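# Pull purple sweatshirt from laundry pile to left side

## Task

Get the purple sweatshirt out of the laundry heap and onto the half of the table belonging to the left arm, not touching or overlapping any other garment. Every other garment must stay on the half the heap started on. At the end nothing may be on the floor, draped over a table edge, or lying on either arm's base. Dropping or tossing the laundry is allowed.

## Robot and tools

Robot: two arms. left_arm carries a left hand and sits on the +y side; right_arm carries a right hand. Calibrated bases in the scene frame: left_arm (+0.049, +0.292, +0.038) m, right_arm (-0.037, -0.232, +0.016) m, both nearly unrotated. Scene frame: origin at table-top height halfway between the nominal bases, +x away from the robot over the table, +z up, +y toward left_arm. The left arm's half of the table is therefore the +y half. Image left/right does not match these names.

Hand point: a spot 0.05 m in front of the palm and 0.15 m from the wrist flange along the fingers. Its +z runs along the straightened fingers (fingertips reach 0.06 to 0.07 m past it), +y leaves the palm, +x crosses the palm away from the thumb on the right hand and toward the thumb on the left hand. A rigid bracket on the little-finger side of the wrist can strike things. With the thumb swung in front of the palm, the hand can enclose items roughly 0.035 to 0.065 m thick.

One row = 28 numbers, each in [-1, 1], always for both arms: left_arm dx, dy, dz, rx, ry, rz; left hand little, ring, middle, index, thumb_bend, thumb_turn, force_limit, speed; then the same fourteen for right_arm and its hand. The six pose numbers are an offset, not a pose: measured from that arm's Hand target at the start of the action (or move), along scene-frame axes, with 1.0 = 0.6 m for dx/dy/dz and 180 degrees for rx/ry/rz, which form a single rotation vector turning about the Hand target position. All six at 0 re-requests the current Hand target. The six finger numbers are absolute targets: +1 straight/open, -1 curled/closed; thumb_turn +1 puts the thumb beside the palm, -1 in front of it. force_limit maps -1..+1 to about 0..10 N at the fingertip (0..15 N for the two thumb motors). speed rises from nearly still at -1 to full at +0.48 and stays full above; for a soft grasp use -0.94 or lower. A hand has no 'no change' value: to leave it alone, resend the eight numbers of its last executed row; if none has been sent this scene, send its hand_measured six values followed by hand_force_limit and hand_speed.

Tools:
- execute_actions(actions, cameras): actions is a list of actions; each action is up to 15 rows, one per 1/30 s step, lasting 0.5 s; a short action repeats its final row. Every row in an action is offset from the same start target, not the previous row. An empty list returns all camera images; otherwise ask via cameras (["all"], names, or []).
- move(target, speed, blend, blocking, cameras): target is one 28-number row or a list of up to 15 rows, every row offset from the same starting Hand targets. Straight-line paths, shortest rotation, 0.5 s minimum, cut off at 10 s. speed in m/s, 0.002 to 4.3, default 0.25 (rotation up to twice that in rad/s), one value or one per target. blend in metres rounds corners in a list; 0 stops at each. blocking=false returns after about 0.5 s while the move continues. Hand numbers of the first row are sent at the start; later rows' hand numbers are sent on arrival once everything is at rest. No collision avoidance.
- wait(seconds 0 to 10), stop() brakes a running move, zoom_image(camera, region [x0, y0, x1, y1] pixels, at most 504 by 504) for cam_high, cam_left_wrist or cam_right_wrist, show_instructions(), finished_scene(scene 1 to 3), which is final.

Results: per arm end_effector_position (m) and end_effector_quat_wxyz in the scene frame, Hand target (the base for the next offsets), joint positions, velocities and torques, and per hand hand_measured, hand_stopped_by (moving, target, force, stalled, fault), hand_load_n (positive when the finger is pushed open; near 0 after a lost grip), hand_force_limit, hand_speed. A move adds a 'move:' line: done, off_target, moving, held or fault, plus limits such as paced (pose clipped) or held (steps withheld). Cameras are 896x504 each: cam_high fixed above and behind, plus one on each wrist.

Behaviour to expect: arms track loosely and often rest 1 to 3 cm (sometimes 5 cm) below the command with no contact involved; the next command asks for the target again, so add the missing distance as an offset if needed. Orientation is clipped to 40 degrees from the current one per step. A blocked arm keeps pushing; command it back past the hand point to relieve it. Fingers keep moving after an action until target or force_limit; to grip harder raise force_limit and send a more closed target, to release send a more open one.

Avoid: hard hits on the table or fixed parts, fast contacts and targets far past a surface, any contact between the two hands or arms, paths close to an arm's own base (go around), excessive finger load from heavy or swung loads, and holding stretched poses long enough to overheat (MOTOR HOT near 85 °C, fault at 100 °C). Garments may be released or dropped, but none may end on the floor, over an edge, or on a base.

Each tool is called after "Request:" as name(argument=value, ...), one argument or row to a line, values as JSON.

Reference images:

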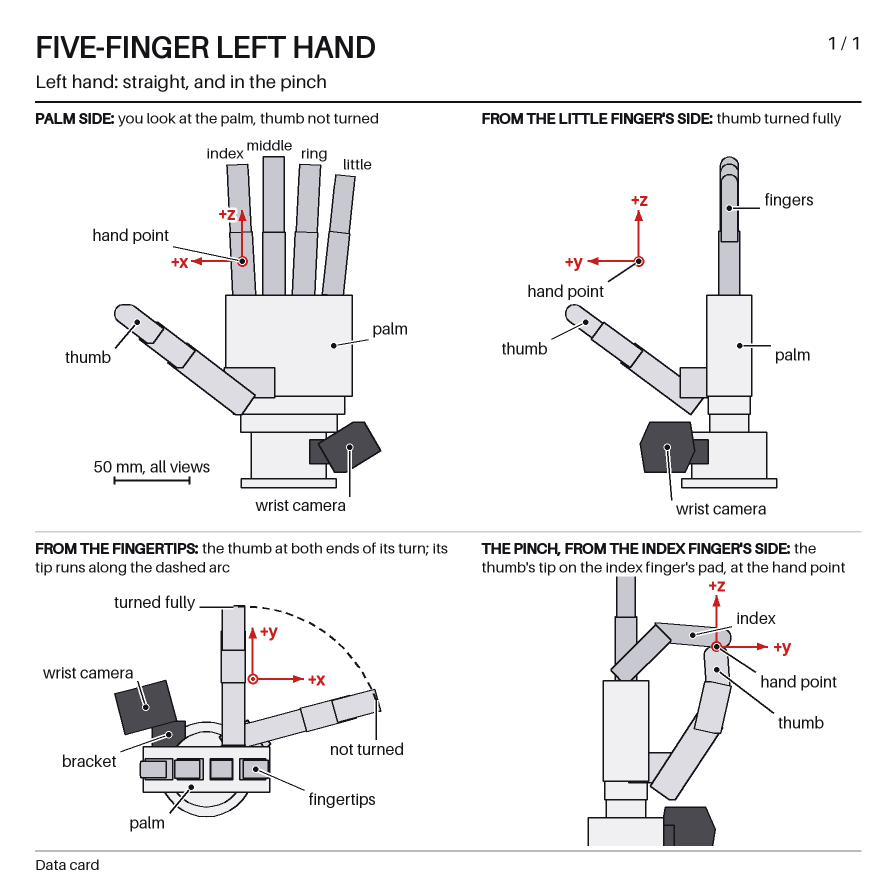

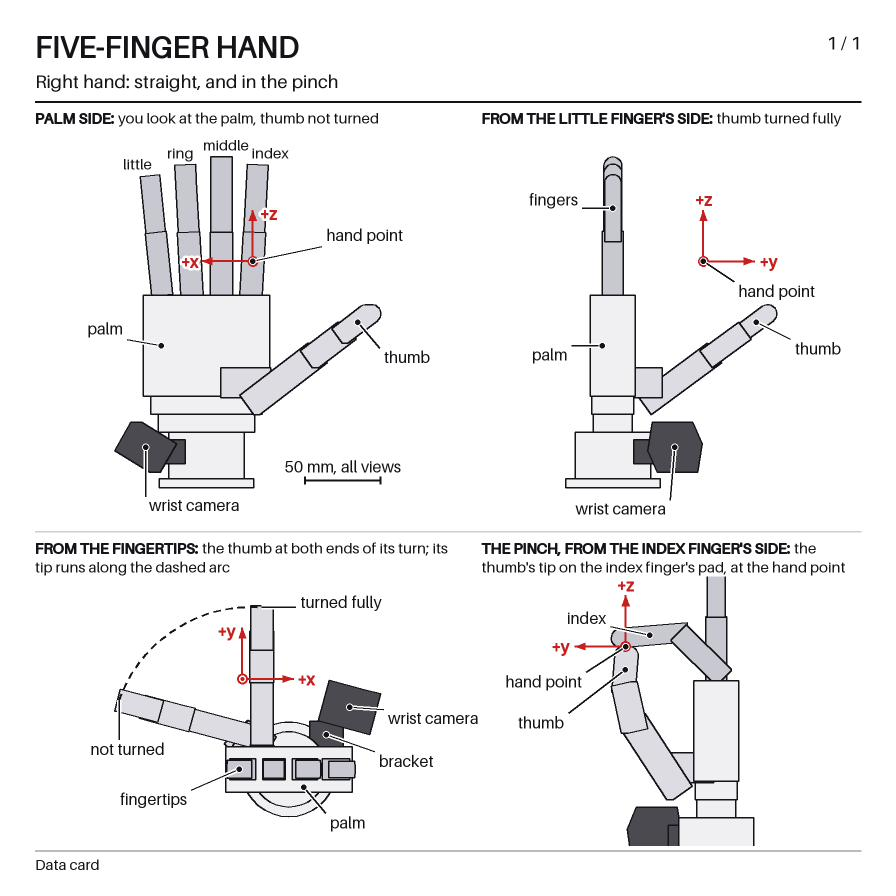

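## Session

Request:
execute_actions(
  actions=[],
)

Scene clock: 0.00 s.
left_arm: end_effector_position=(+0.9029, +0.3028, +0.1064) hand_measured=(+1.000, +1.000, +1.000, +1.000, +1.000, +1.000) hand_load_n=(+0.0, +0.0, +0.0, +0.0, +0.0, +0.0) hand_stopped_by=(target, target, target, target, target, target) hand_force_limit=0.00 hand_speed=-0.80 end_effector_quat_wxyz=(+0.639, -0.219, +0.663, -0.321) | right_arm: end_effector_position=(+0.1849, -0.0331, +0.3714) hand_measured=(+1.000, +1.000, +1.000, +1.000, +1.000, +1.000) hand_load_n=(+0.0, +0.0, +0.0, +0.0, +0.0, +0.0) hand_stopped_by=(target, target, target, target, target, target) hand_force_limit=0.00 hand_speed=-0.80 end_effector_quat_wxyz=(+0.158, -0.577, +0.800, +0.048)
Joint positions: left_arm=[0.02 2.225 1.465 0.784 0.176 0.782] | right_arm=[0.409 0.987 1.315 -1.607 -0.158 0.759]
Joint velocities: within noise
Joint torques (N m): no reading
Motor temperatures (°C): left_arm=[26 25 24 26 24 24] | right_arm=[22 23 25 21 23 26]
Heat: left arm: hottest waist 26 °C; right arm: hottest wrist roll 26 °C.
Hand target: left_arm +0.9087, +0.3030, +0.1121; +0.645, -0.217, +0.658, -0.323 | right_arm +0.1877, -0.0319, +0.3788; +0.167, -0.576, +0.799, +0.046

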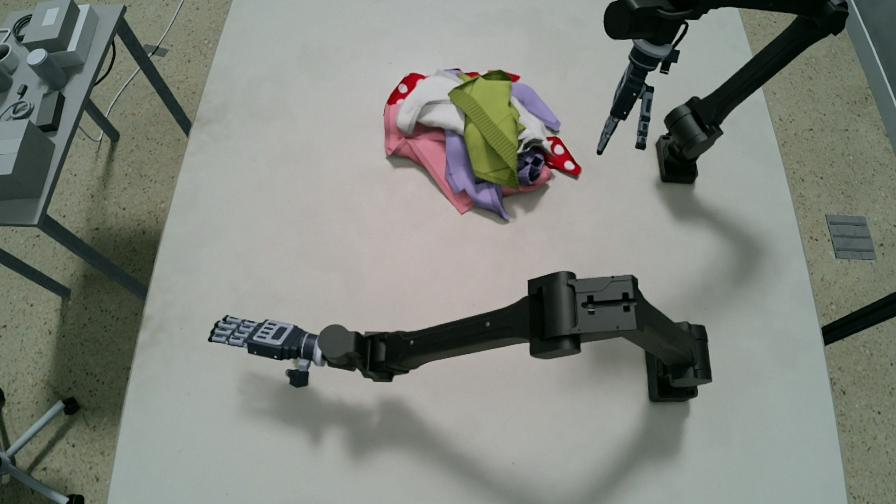

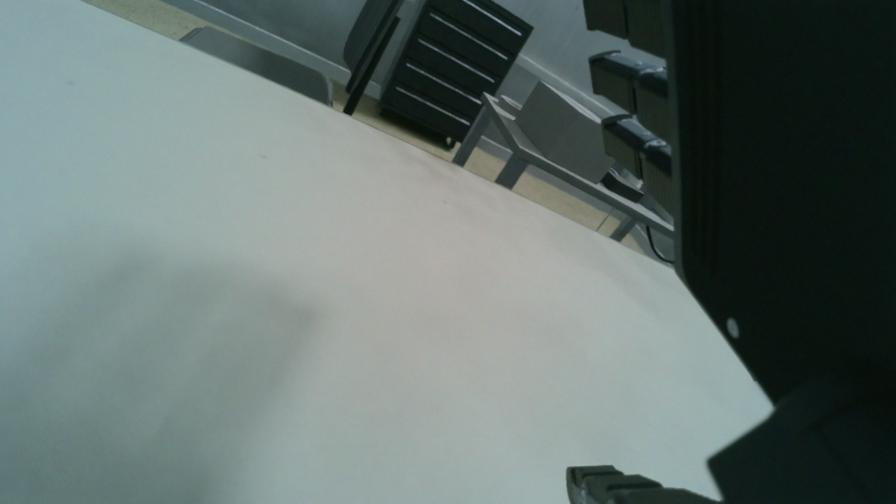

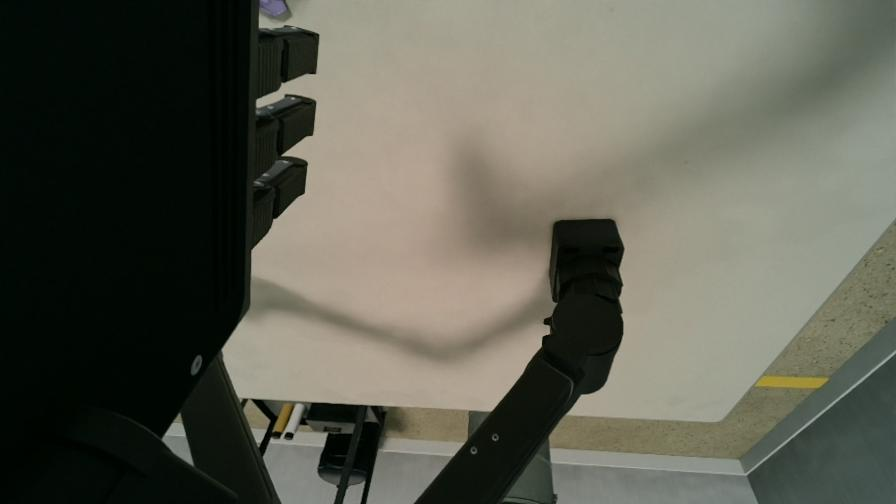

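Request:
zoom_image(
  camera="cam_high",
  region=[360, 50, 610, 240],
)

Scaled by 2.016 from the camera's 896x504 image, which has a finer 1280x720 frame.

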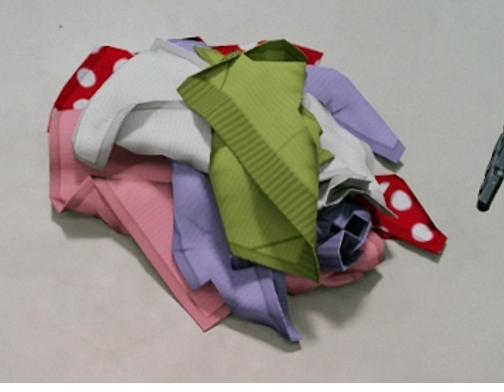

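Request:
move(
  target=[
    [0,0,0,0,0,0,1,1,1,1,1,1,0,-0.8,0.4033,-0.4633,-0.1317,-0.13,-0.191,0.0574,1,1,1,1,1,-1,0,0.3],
  ],
  cameras=["all"],
)

Scene clock: 4.53 s.
left_arm: end_effector_position=(+0.9029, +0.3028, +0.1064) hand_measured=(+1.000, +1.000, +1.000, +1.000, +1.000, +1.000) hand_load_n=(+0.0, +0.0, +0.0, +0.0, +0.0, +0.0) hand_stopped_by=(target, target, target, target, target, target) hand_force_limit=0.00 hand_speed=-0.80 end_effector_quat_wxyz=(+0.639, -0.219, +0.663, -0.321) | right_arm: end_effector_position=(+0.4252, -0.3049, +0.3022) hand_measured=(+1.000, +1.000, +1.000, +1.000, +1.000, -1.000) hand_load_n=(+0.0, +0.0, +0.0, +0.0, +0.0, +0.0) hand_stopped_by=(target, target, target, target, target, target) hand_force_limit=0.00 hand_speed=0.30 end_effector_quat_wxyz=(-0.270, +0.652, -0.657, +0.266)
Joint positions: left_arm=[0.02 2.225 1.465 0.784 0.176 0.782] | right_arm=[-0.279 1.208 1.24 -0.846 -0.194 -0.191]
Joint torques (N m): left_arm=[-0.56 -18.32 8.51 2.24 -0.03 -0.07] | right_arm=[-2.08 -6.65 10.41 2.37 -0.3 -0.03]
Heat: left arm: hottest waist 26 °C; right arm: hottest elbow 26 °C.
Hand target: left_arm +0.9087, +0.3030, +0.1121; +0.645, -0.217, +0.658, -0.323 | right_arm +0.4296, -0.3100, +0.2997; -0.270, +0.654, -0.653, +0.271
Off the commanded pose: left_arm 0.008 m, 1 deg | right_arm 0.007 m, 1 deg.
move: done
camera_calibration:
cam_right_wrist: T_world_to_cam=[[-0.722412, -0.252662, -0.643648, 0.42129], [-0.469529, 0.862586, 0.188381, 0.411005], [0.507605, 0.4383, -0.741775, 0.258887], [0, 0, 0, 1]] pos_world=[0.365911, -0.361554, 0.385772]

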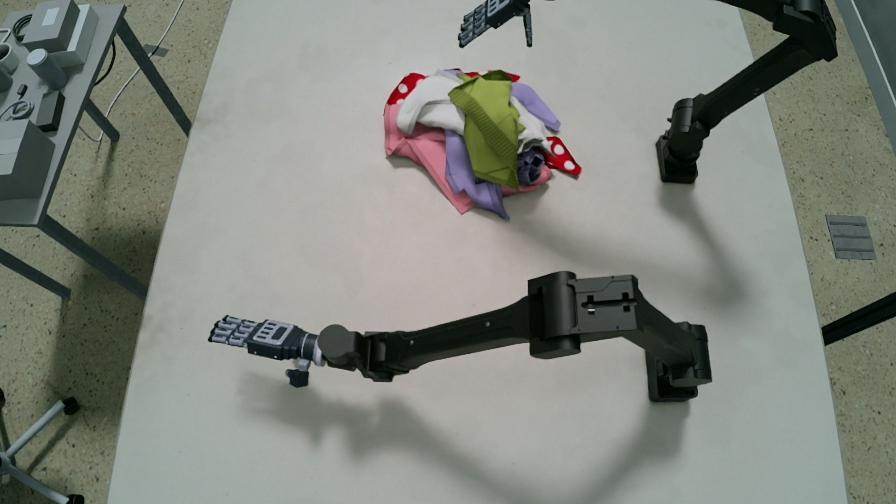

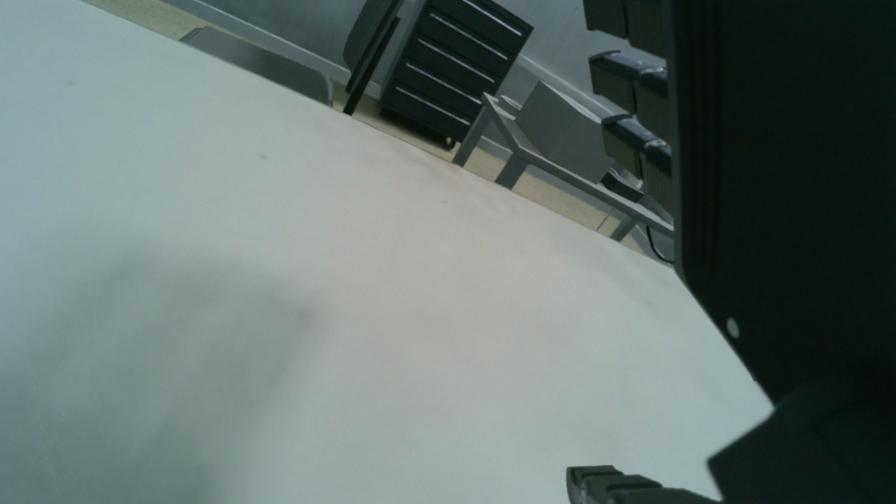

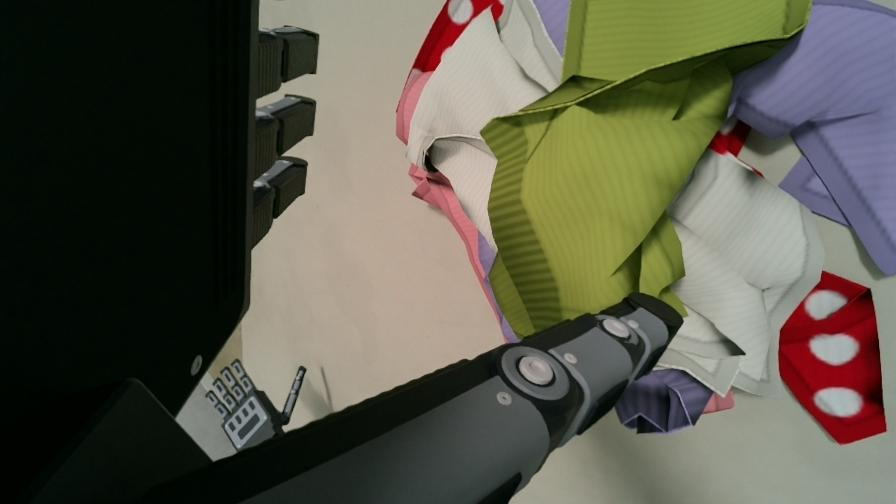

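Request:
move(
  target=[
    [0,0,0,0,0,0,1,1,1,1,1,1,0,-0.8,0.0,0.05,-0.3,0,0,0,1,1,1,1,1,-1,0,0.3],
  ],
  cameras=["cam_high","cam_right_wrist"],
)

Request:
zoom_image(
  camera="cam_high",
  region=[360, 0, 660, 240],
)

Scene clock: 6.37 s.
left_arm: end_effector_position=(+0.9029, +0.3028, +0.1064) hand_measured=(+1.000, +1.000, +1.000, +1.000, +1.000, +1.000) hand_load_n=(+0.0, +0.0, +0.0, +0.0, +0.0, +0.0) hand_stopped_by=(target, target, target, target, target, target) hand_force_limit=0.00 hand_speed=-0.80 end_effector_quat_wxyz=(+0.639, -0.219, +0.663, -0.321) | right_arm: end_effector_position=(+0.4270, -0.2843, +0.1261) hand_measured=(+1.000, +1.000, +1.000, +1.000, +1.000, -1.000) hand_load_n=(+0.0, +0.0, +0.0, +0.0, +0.0, +0.0) hand_stopped_by=(target, target, target, target, target, target) hand_force_limit=0.00 hand_speed=0.30 end_effector_quat_wxyz=(-0.269, +0.654, -0.652, +0.274)
Joint positions: left_arm=[0.02 2.225 1.465 0.784 0.176 0.782] | right_arm=[-0.221 1.295 0.833 -0.333 -0.147 -0.16]
Joint torques (N m): left_arm=[-0.44 -18.2 8.47 2.36 -0.03 -0.07] | right_arm=[-0.56 -6.53 9.22 2.39 -0.05 0.17]
Heat: left arm: hottest waist 26 °C; right arm: hottest elbow 26 °C.
Hand target: left_arm +0.9087, +0.3030, +0.1121; +0.645, -0.217, +0.658, -0.323 | right_arm +0.4296, -0.2799, +0.1198; -0.270, +0.654, -0.653, +0.271
Off the commanded pose: left_arm 0.008 m, 1 deg | right_arm 0.008 m, 0 deg.
move: done
camera_calibration:
cam_right_wrist: T_world_to_cam=[[-0.714396, -0.265873, -0.647263, 0.307671], [-0.475136, 0.86338, 0.16977, 0.432173], [0.513696, 0.428821, -0.743121, 0.113161], [0, 0, 0, 1]] pos_world=[0.367009, -0.339853, 0.209866]
Images, in order (width x height): cam_high 896x504, cam_right_wrist 896x504.

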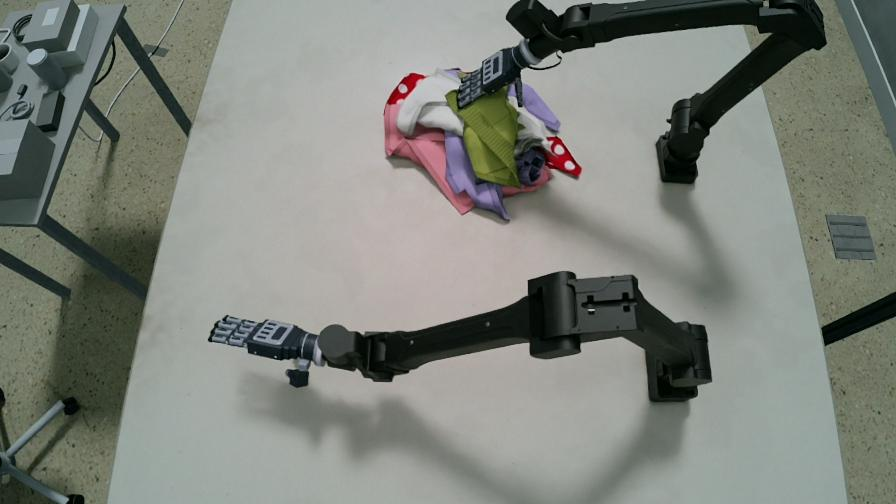

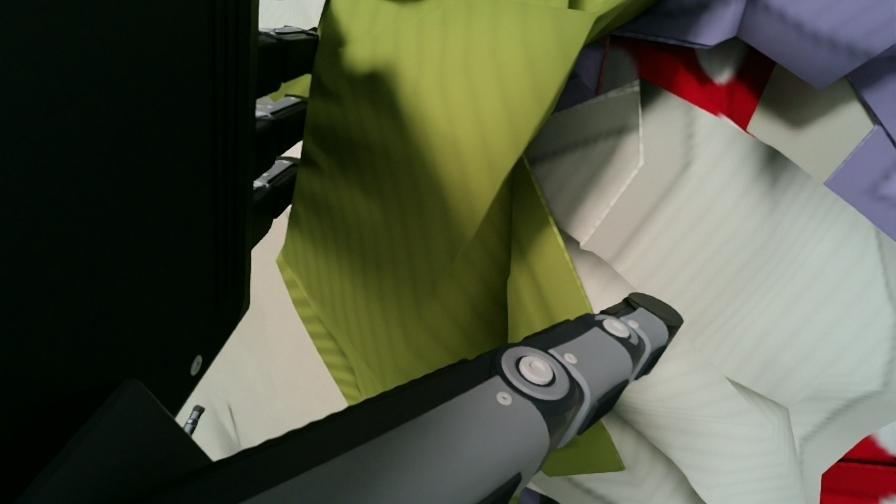

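Scaled by 1.680 from the camera's 896x504 image, which has a finer 1280x720 frame.

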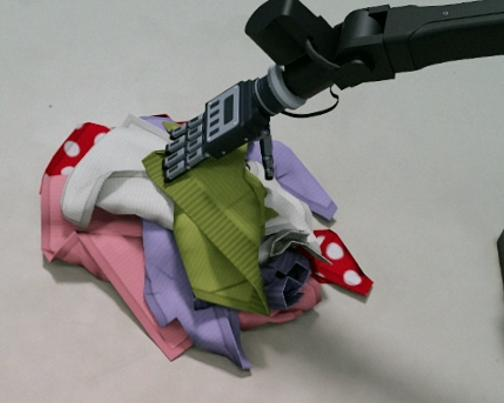

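Request:
move(
  target=[
    [0,0,0,0,0,0,1,1,1,1,1,1,0,-0.8,0.0,0.02,-0.0833,0,0,0,1,1,1,1,1,-1,0,0.3],
  ],
  speed=0.12,
  cameras=["cam_high","cam_right_wrist"],
)

Request:
zoom_image(
  camera="cam_high",
  region=[360, 0, 660, 240],
)

Scene clock: 7.50 s.
left_arm: end_effector_position=(+0.9029, +0.3028, +0.1064) hand_measured=(+1.000, +1.000, +1.000, +1.000, +1.000, +1.000) hand_load_n=(+0.0, +0.0, +0.0, +0.0, +0.0, +0.0) hand_stopped_by=(target, target, target, target, target, target) hand_force_limit=0.00 hand_speed=-0.80 end_effector_quat_wxyz=(+0.639, -0.219, +0.663, -0.321) | right_arm: end_effector_position=(+0.4353, -0.2747, +0.0893) hand_measured=(+1.000, +1.000, +1.000, +1.000, +1.000, -1.000) hand_load_n=(+0.0, +0.0, +0.0, +0.0, +0.5, +0.0) hand_stopped_by=(target, target, target, target, target, target) hand_force_limit=0.00 hand_speed=0.30 end_effector_quat_wxyz=(-0.278, +0.649, -0.647, +0.287)
Joint positions: left_arm=[0.02 2.225 1.465 0.784 0.176 0.782] | right_arm=[-0.192 1.356 0.762 -0.162 -0.126 -0.136]
Joint torques (N m): left_arm=[-0.5 -18.08 8.42 2.33 -0.05 -0.08] | right_arm=[-0.91 -5.77 7.69 2.06 0 0.17]
Heat: left arm: hottest waist 26 °C; right arm: hottest elbow 26 °C.
Hand target: left_arm +0.9087, +0.3030, +0.1121; +0.645, -0.217, +0.658, -0.323 | right_arm +0.4296, -0.2679, +0.0698; -0.270, +0.654, -0.653, +0.271
Off the commanded pose: left_arm 0.008 m, 1 deg | right_arm 0.021 m, 2 deg.
move: off_target (right_arm)
camera_calibration:
cam_right_wrist: T_world_to_cam=[[-0.692375, -0.267145, -0.670261, 0.284491], [-0.478155, 0.865553, 0.148948, 0.437842], [0.540356, 0.423617, -0.727025, 0.0629714], [0, 0, 0, 1]] pos_world=[0.372304, -0.329651, 0.171249]
Images, in order (width x height): cam_high 896x504, cam_right_wrist 896x504.

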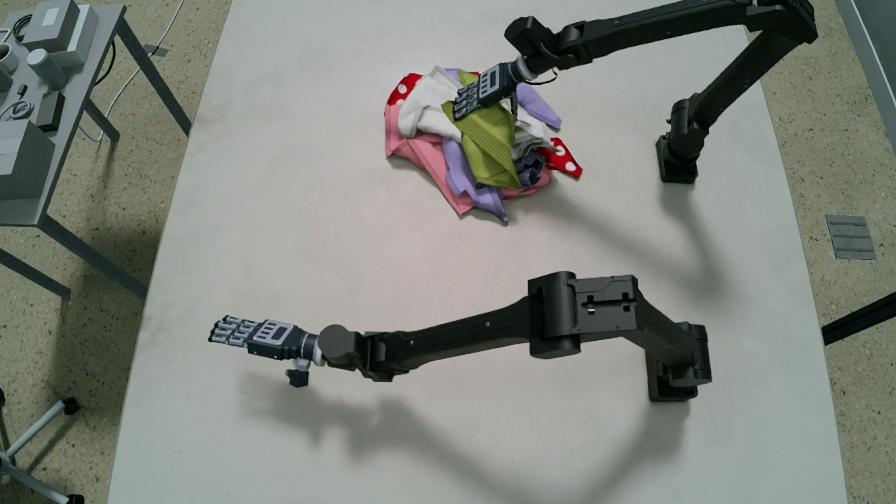

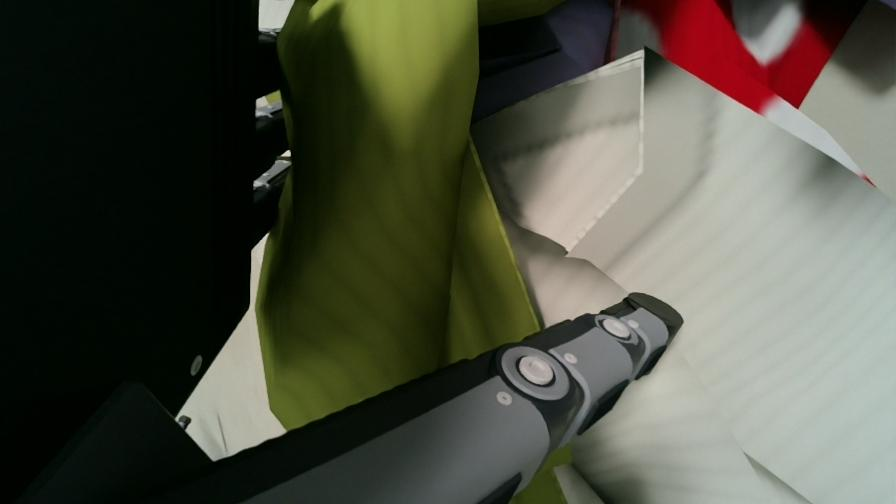

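Scaled by 1.680 from the camera's 896x504 image, which has a finer 1280x720 frame.

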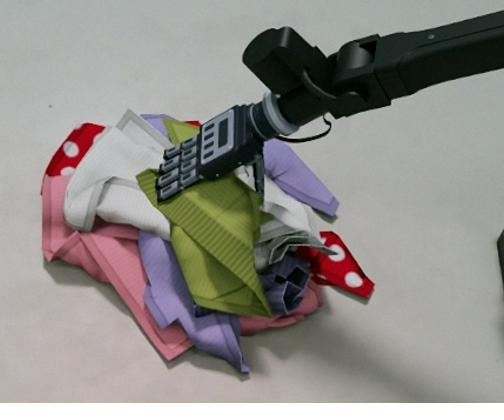

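Request:
move(
  target=[
    [0,0,0,0,0,0,1,1,1,1,1,1,0,-0.8,0.0,0,0,0,0,0,-0.7,-0.7,-0.6,-0.6,-0.3,-1,0,-0.3],
  ],
  speed=0.12,
  cameras=["cam_high","cam_right_wrist"],
)

Request:
zoom_image(
  camera="cam_high",
  region=[360, 0, 660, 240],
)

Scene clock: 8.80 s.
left_arm: end_effector_position=(+0.9029, +0.3028, +0.1064) hand_measured=(+1.000, +1.000, +1.000, +1.000, +1.000, +1.000) hand_load_n=(+0.0, +0.0, +0.0, +0.0, +0.0, +0.0) hand_stopped_by=(target, target, target, target, target, target) hand_force_limit=0.00 hand_speed=-0.80 end_effector_quat_wxyz=(+0.639, -0.219, +0.663, -0.321) | right_arm: end_effector_position=(+0.4379, -0.2745, +0.0896) hand_measured=(-0.700, -0.344, -0.084, -0.084, +0.448, -1.000) hand_load_n=(+1.5, +3.5, +0.5, +4.5, +10.0, +2.5) hand_stopped_by=(target, force, force, force, force, target) hand_force_limit=0.00 hand_speed=-0.30 end_effector_quat_wxyz=(-0.281, +0.647, -0.647, +0.291)
Joint positions: left_arm=[0.02 2.225 1.465 0.784 0.176 0.782] | right_arm=[-0.19 1.359 0.76 -0.147 -0.123 -0.131]
Joint torques (N m): left_arm=[-0.73 -18.26 8.47 2.29 -0.03 -0.07] | right_arm=[-0.79 -6.01 7.76 1.47 -0.1 0.13]
Heat: left arm: hottest waist 26 °C; right arm: hottest elbow 26 °C.
Hand target: left_arm +0.9087, +0.3030, +0.1121; +0.645, -0.217, +0.658, -0.323 | right_arm +0.4294, -0.2678, +0.0696; -0.270, +0.654, -0.653, +0.271
Off the commanded pose: left_arm 0.008 m, 1 deg | right_arm 0.022 m, 3 deg.
move: off_target (right_arm)
camera_calibration:
cam_right_wrist: T_world_to_cam=[[-0.686431, -0.265175, -0.677123, 0.2851], [-0.476638, 0.867302, 0.143538, 0.439238], [0.549207, 0.421272, -0.721735, 0.0567296], [0, 0, 0, 1]] pos_world=[0.373903, -0.329249, 0.170944]
Images, in order (width x height): cam_high 896x504, cam_right_wrist 896x504.

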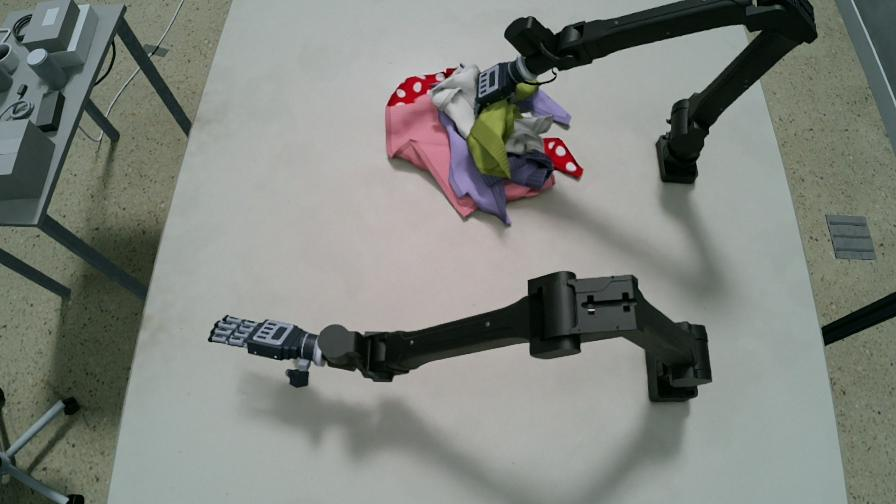

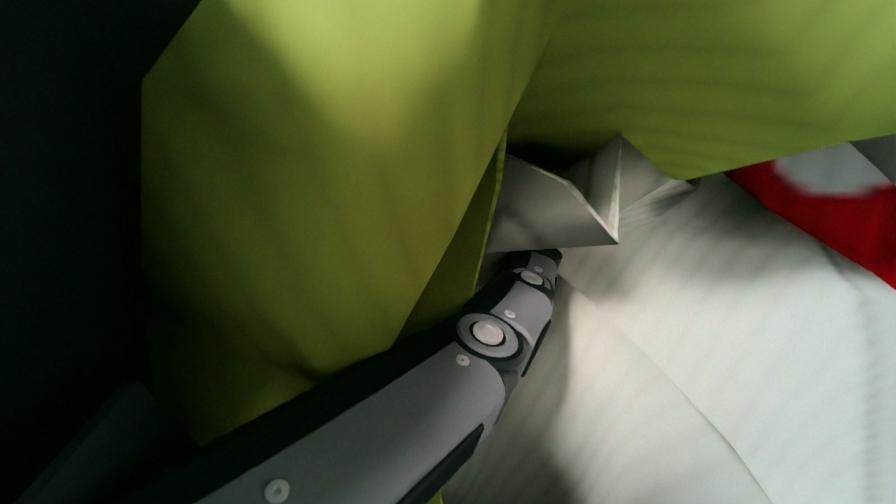

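Scaled by 1.680 from the camera's 896x504 image, which has a finer 1280x720 frame.

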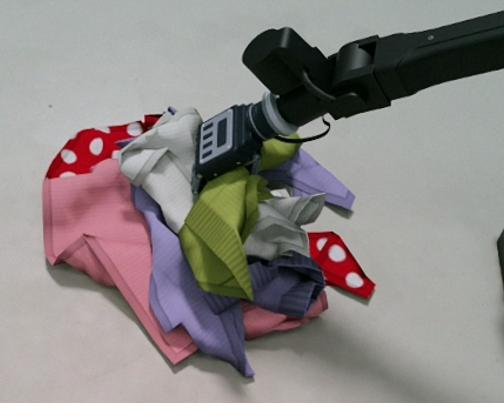

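Request:
move(
  target=[
    [0,0,0,0,0,0,1,1,1,1,1,1,0,-0.8,0.0,0,0.5,0,0,0,-0.7,-0.7,-0.6,-0.6,-0.3,-1,0,-0.3],
  ],
  speed=0.3,
  cameras=["cam_high","cam_right_wrist"],
)

Request:
zoom_image(
  camera="cam_high",
  region=[360, 0, 660, 240],
)

Scene clock: 10.93 s.
left_arm: end_effector_position=(+0.9029, +0.3028, +0.1064) hand_measured=(+1.000, +1.000, +1.000, +1.000, +1.000, +1.000) hand_load_n=(+0.0, +0.0, +0.0, +0.0, +0.0, +0.0) hand_stopped_by=(target, target, target, target, target, target) hand_force_limit=0.00 hand_speed=-0.80 end_effector_quat_wxyz=(+0.639, -0.219, +0.663, -0.321) | right_arm: end_effector_position=(+0.4221, -0.2716, +0.3450) hand_measured=(-0.700, -0.344, -0.084, -0.084, +0.448, -1.000) hand_load_n=(+1.0, +2.5, +0.0, +2.5, +5.0, +1.5) hand_stopped_by=(target, force, force, force, force, target) hand_force_limit=0.00 hand_speed=-0.30 end_effector_quat_wxyz=(-0.258, +0.657, -0.661, +0.258)
Joint positions: left_arm=[0.02 2.225 1.465 0.784 0.176 0.782] | right_arm=[-0.19 1.208 1.363 -0.989 -0.123 -0.131]
Joint torques (N m): left_arm=[-0.5 -18.32 8.5 2.26 -0.04 -0.08] | right_arm=[-0.5 -7.18 15.04 1.37 -0.14 0.14]
Heat: left arm: hottest waist 26 °C; right arm: hottest elbow 26 °C.
Hand target: left_arm +0.9087, +0.3030, +0.1121; +0.645, -0.217, +0.658, -0.323 | right_arm +0.4294, -0.2678, +0.3696; -0.270, +0.654, -0.653, +0.271
Off the commanded pose: left_arm 0.008 m, 1 deg | right_arm 0.026 m, 2 deg.
move: off_target (right_arm)
camera_calibration:
cam_right_wrist: T_world_to_cam=[[-0.742644, -0.25468, -0.619369, 0.454608], [-0.461842, 0.864515, 0.198282, 0.366581], [0.484955, 0.433304, -0.759649, 0.291981], [0, 0, 0, 1]] pos_world=[0.365317, -0.327652, 0.430687]
Images, in order (width x height): cam_high 896x504, cam_right_wrist 896x504.

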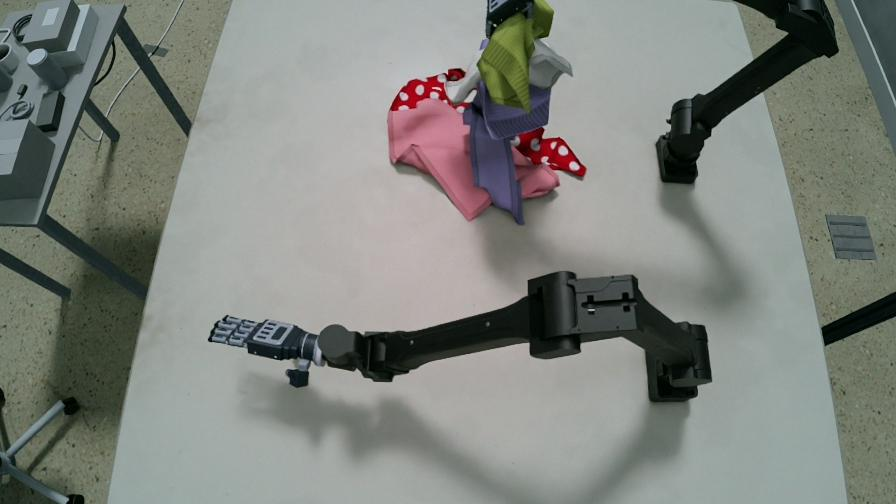

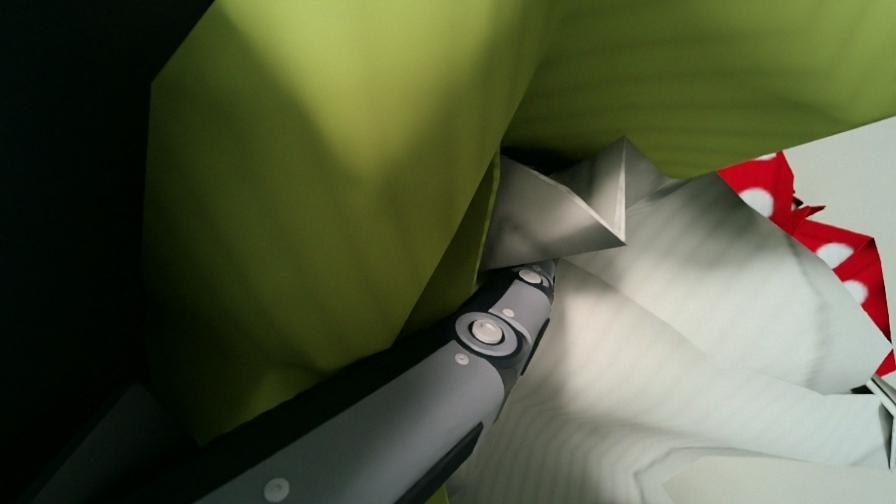

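Scaled by 1.680 from the camera's 896x504 image, which has a finer 1280x720 frame.

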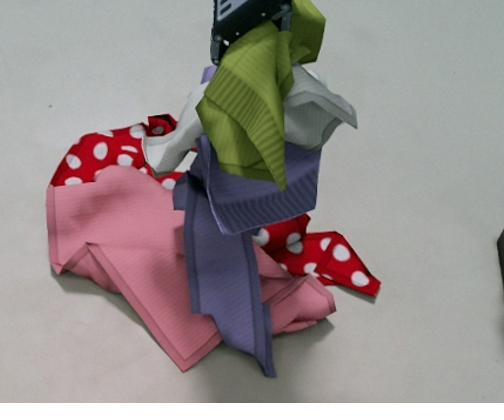

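Request:
move(
  target=[
    [0,0,0,0,0,0,1,1,1,1,1,1,0,-0.8,0.0,0,0.33,0,0,0,-0.7,-0.7,-0.6,-0.6,-0.3,-1,0,-0.3],
  ],
  speed=0.3,
  cameras=["cam_high","cam_right_wrist"],
)

Request:
zoom_image(
  camera="cam_high",
  region=[360, 0, 660, 240],
)

Scene clock: 13.07 s.
left_arm: end_effector_position=(+0.9029, +0.3028, +0.1064) hand_measured=(+1.000, +1.000, +1.000, +1.000, +1.000, +1.000) hand_load_n=(+0.0, +0.0, +0.0, +0.0, +0.0, +0.0) hand_stopped_by=(target, target, target, target, target, target) hand_force_limit=0.00 hand_speed=-0.80 end_effector_quat_wxyz=(+0.639, -0.219, +0.663, -0.321) | right_arm: end_effector_position=(+0.4313, -0.2733, +0.5510) hand_measured=(-0.700, -0.344, -0.084, -0.084, +0.448, -1.000) hand_load_n=(+1.0, +2.5, +0.0, +2.0, +5.0, +1.5) hand_stopped_by=(target, force, force, force, force, target) hand_force_limit=0.00 hand_speed=-0.30 end_effector_quat_wxyz=(-0.260, +0.656, -0.659, +0.260)
Joint positions: left_arm=[0.02 2.225 1.465 0.784 0.176 0.782] | right_arm=[-0.19 1.48 2.224 -1.57 -0.123 -0.131]
Joint torques (N m): left_arm=[-0.62 -18.32 8.36 2.28 -0.05 -0.06] | right_arm=[-0.62 -8.59 12.33 1.37 -0.19 0.12]
Heat: left arm: hottest waist 26 °C; right arm: hottest elbow 27 °C.
Hand target: left_arm +0.9087, +0.3030, +0.1121; +0.645, -0.217, +0.658, -0.323 | right_arm +0.4295, -0.2678, +0.5676; -0.270, +0.654, -0.653, +0.271
Off the commanded pose: left_arm 0.008 m, 1 deg | right_arm 0.018 m, 2 deg.
move: off_target (right_arm)
camera_calibration:
cam_right_wrist: T_world_to_cam=[[-0.737952, -0.255609, -0.624572, 0.589177], [-0.463333, 0.864796, 0.193521, 0.334849], [0.490662, 0.432194, -0.75661, 0.440253], [0, 0, 0, 1]] pos_world=[0.373916, -0.329252, 0.636284]
Images, in order (width x height): cam_high 896x504, cam_right_wrist 896x504.

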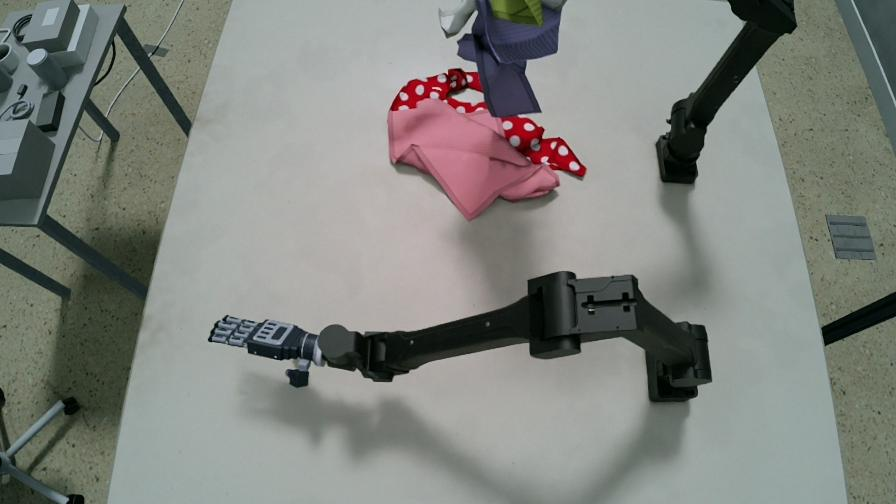

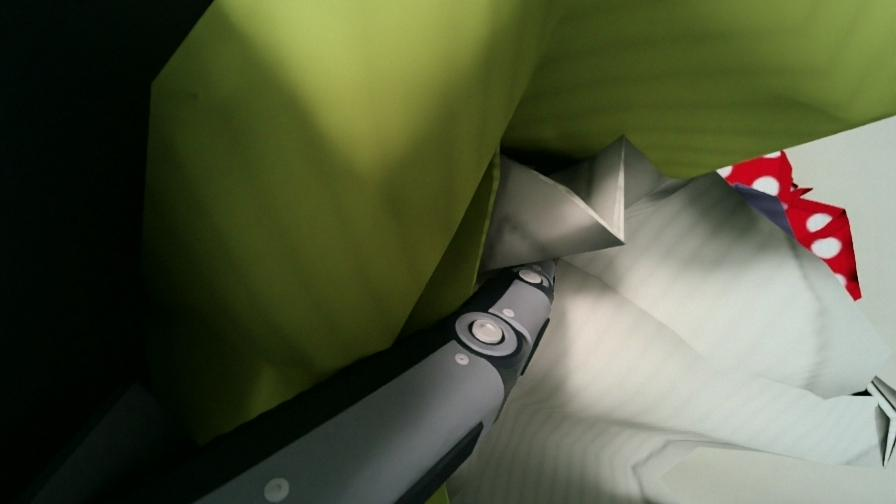

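Scaled by 1.680 from the camera's 896x504 image, which has a finer 1280x720 frame.

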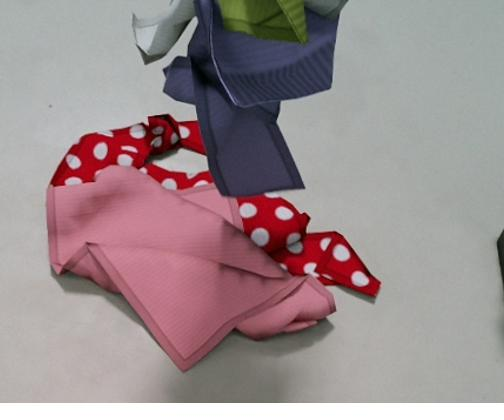

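Request:
move(
  target=[
    [0,0,0,0,0,0,1,1,1,1,1,1,0,-0.8,0.6,0,-0.1,0,0,0,-0.7,-0.7,-0.6,-0.6,-0.3,-1,0,-0.3],
    [0,0,0,0,0,0,1,1,1,1,1,1,0,-0.8,0.6,0,-0.4,0,0,0,-0.7,-0.7,-0.6,-0.6,-0.3,-1,0,-0.3],
  ],
  speed=0.3,
  blend=[0.05,0],
  cameras=["cam_high","cam_right_wrist"],
)

Request:
zoom_image(
  camera="cam_high",
  region=[200, 0, 600, 240],
)

Scene clock: 15.70 s.
left_arm: end_effector_position=(+0.9029, +0.3028, +0.1064) hand_measured=(+1.000, +1.000, +1.000, +1.000, +1.000, +1.000) hand_load_n=(+0.0, +0.0, +0.0, +0.0, -0.5, +0.0) hand_stopped_by=(target, target, target, target, target, target) hand_force_limit=0.00 hand_speed=-0.80 end_effector_quat_wxyz=(+0.639, -0.219, +0.663, -0.321) | right_arm: end_effector_position=(+0.7894, -0.2755, +0.3023) hand_measured=(-0.700, -0.344, -0.084, -0.084, +0.448, -1.000) hand_load_n=(+0.5, +1.5, +0.0, +2.5, +4.5, +1.5) hand_stopped_by=(target, force, force, force, force, target) hand_force_limit=0.00 hand_speed=-0.30 end_effector_quat_wxyz=(-0.270, +0.645, -0.661, +0.272)
Joint positions: left_arm=[0.02 2.225 1.465 0.784 0.176 0.782] | right_arm=[-0.104 2.394 2.887 -1.279 -0.058 -0.049]
Joint torques (N m): left_arm=[-0.67 -18.08 8.43 2.32 -0.03 -0.06] | right_arm=[-0.79 -21.66 13.42 1.43 -0.26 0.02]
Heat: left arm: hottest waist 26 °C; right arm: hottest elbow 27 °C.
Hand target: left_arm +0.9087, +0.3030, +0.1121; +0.645, -0.217, +0.658, -0.323 | right_arm +0.7894, -0.2680, +0.3275; -0.270, +0.654, -0.653, +0.271
Off the commanded pose: left_arm 0.008 m, 1 deg | right_arm 0.026 m, 1 deg.
elbow stopped short (right arm): the move would have taken joint 3 (elbow) straighter than the controller allows.
move: off_target (right_arm)
camera_calibration:
cam_right_wrist: T_world_to_cam=[[-0.720964, -0.239462, -0.650283, 0.696411], [-0.454123, 0.872079, 0.182347, 0.548862], [0.523434, 0.426774, -0.737483, 0.0441849], [0, 0, 0, 1]] pos_world=[0.728211, -0.330744, 0.385367]
Images, in order (width x height): cam_high 896x504, cam_right_wrist 896x504.

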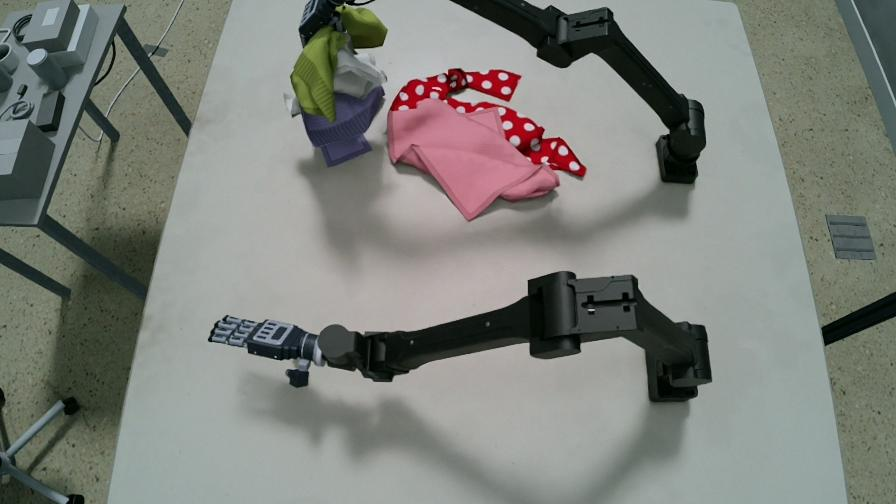

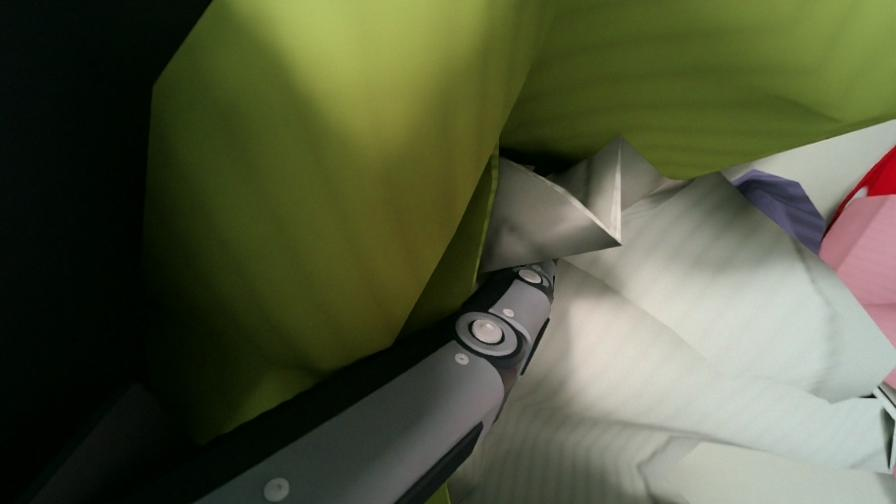

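Scaled by 1.260 from the camera's 896x504 image, which has a finer 1280x720 frame.

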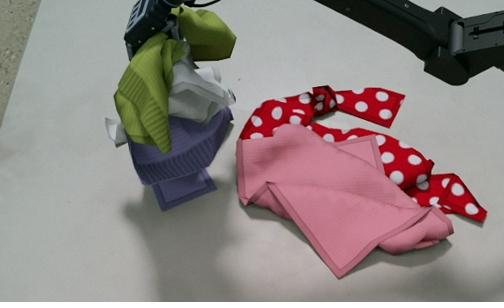

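Request:
move(
  target=[
    [0,0,0,0,0,0,1,1,1,1,1,1,0,-0.8,-0.1,-0.05,-0.15,0,0,0,-0.7,-0.7,-0.6,-0.6,-0.3,-1,0,-0.3],
  ],
  speed=0.3,
  cameras=["cam_high"],
)

Request:
zoom_image(
  camera="cam_high",
  region=[200, 0, 600, 240],
)

Scene clock: 17.60 s.
left_arm: end_effector_position=(+0.9029, +0.3028, +0.1064) hand_measured=(+1.000, +1.000, +1.000, +1.000, +1.000, +1.000) hand_load_n=(+0.0, +0.0, -0.5, +0.0, +0.0, +0.0) hand_stopped_by=(target, target, target, target, target, target) hand_force_limit=0.00 hand_speed=-0.80 end_effector_quat_wxyz=(+0.639, -0.219, +0.663, -0.321) | right_arm: end_effector_position=(+0.7238, -0.2952, +0.2309) hand_measured=(-0.700, -0.344, -0.084, -0.084, +0.448, -1.000) hand_load_n=(+1.0, +2.0, +0.0, +2.0, +4.5, +1.5) hand_stopped_by=(target, force, force, force, force, target) hand_force_limit=0.00 hand_speed=-0.30 end_effector_quat_wxyz=(-0.261, +0.659, -0.656, +0.261)
Joint positions: left_arm=[0.02 2.225 1.465 0.784 0.176 0.782] | right_arm=[-0.143 2.015 2.038 -0.843 -0.096 -0.105]
Joint torques (N m): left_arm=[-0.62 -18.14 8.44 2.26 -0.04 -0.06] | right_arm=[-2.02 -19.02 10.85 2.54 -0.27 0.11]
Heat: left arm: hottest shoulder 27 °C; right arm: hottest elbow 27 °C.
Hand target: left_arm +0.9087, +0.3030, +0.1121; +0.645, -0.217, +0.658, -0.323 | right_arm +0.7294, -0.2979, +0.2376; -0.270, +0.654, -0.653, +0.271
Off the commanded pose: left_arm 0.008 m, 1 deg | right_arm 0.009 m, 2 deg.
move: done
Images, in order (width x height): cam_high 896x504.

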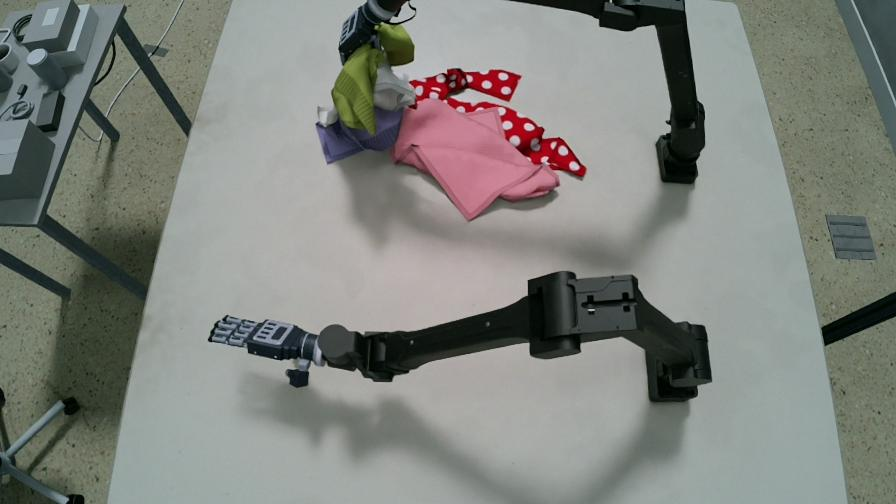

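Scaled by 1.260 from the camera's 896x504 image, which has a finer 1280x720 frame.

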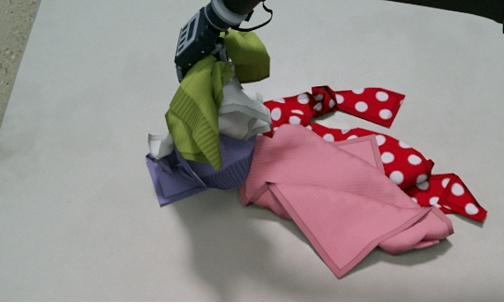

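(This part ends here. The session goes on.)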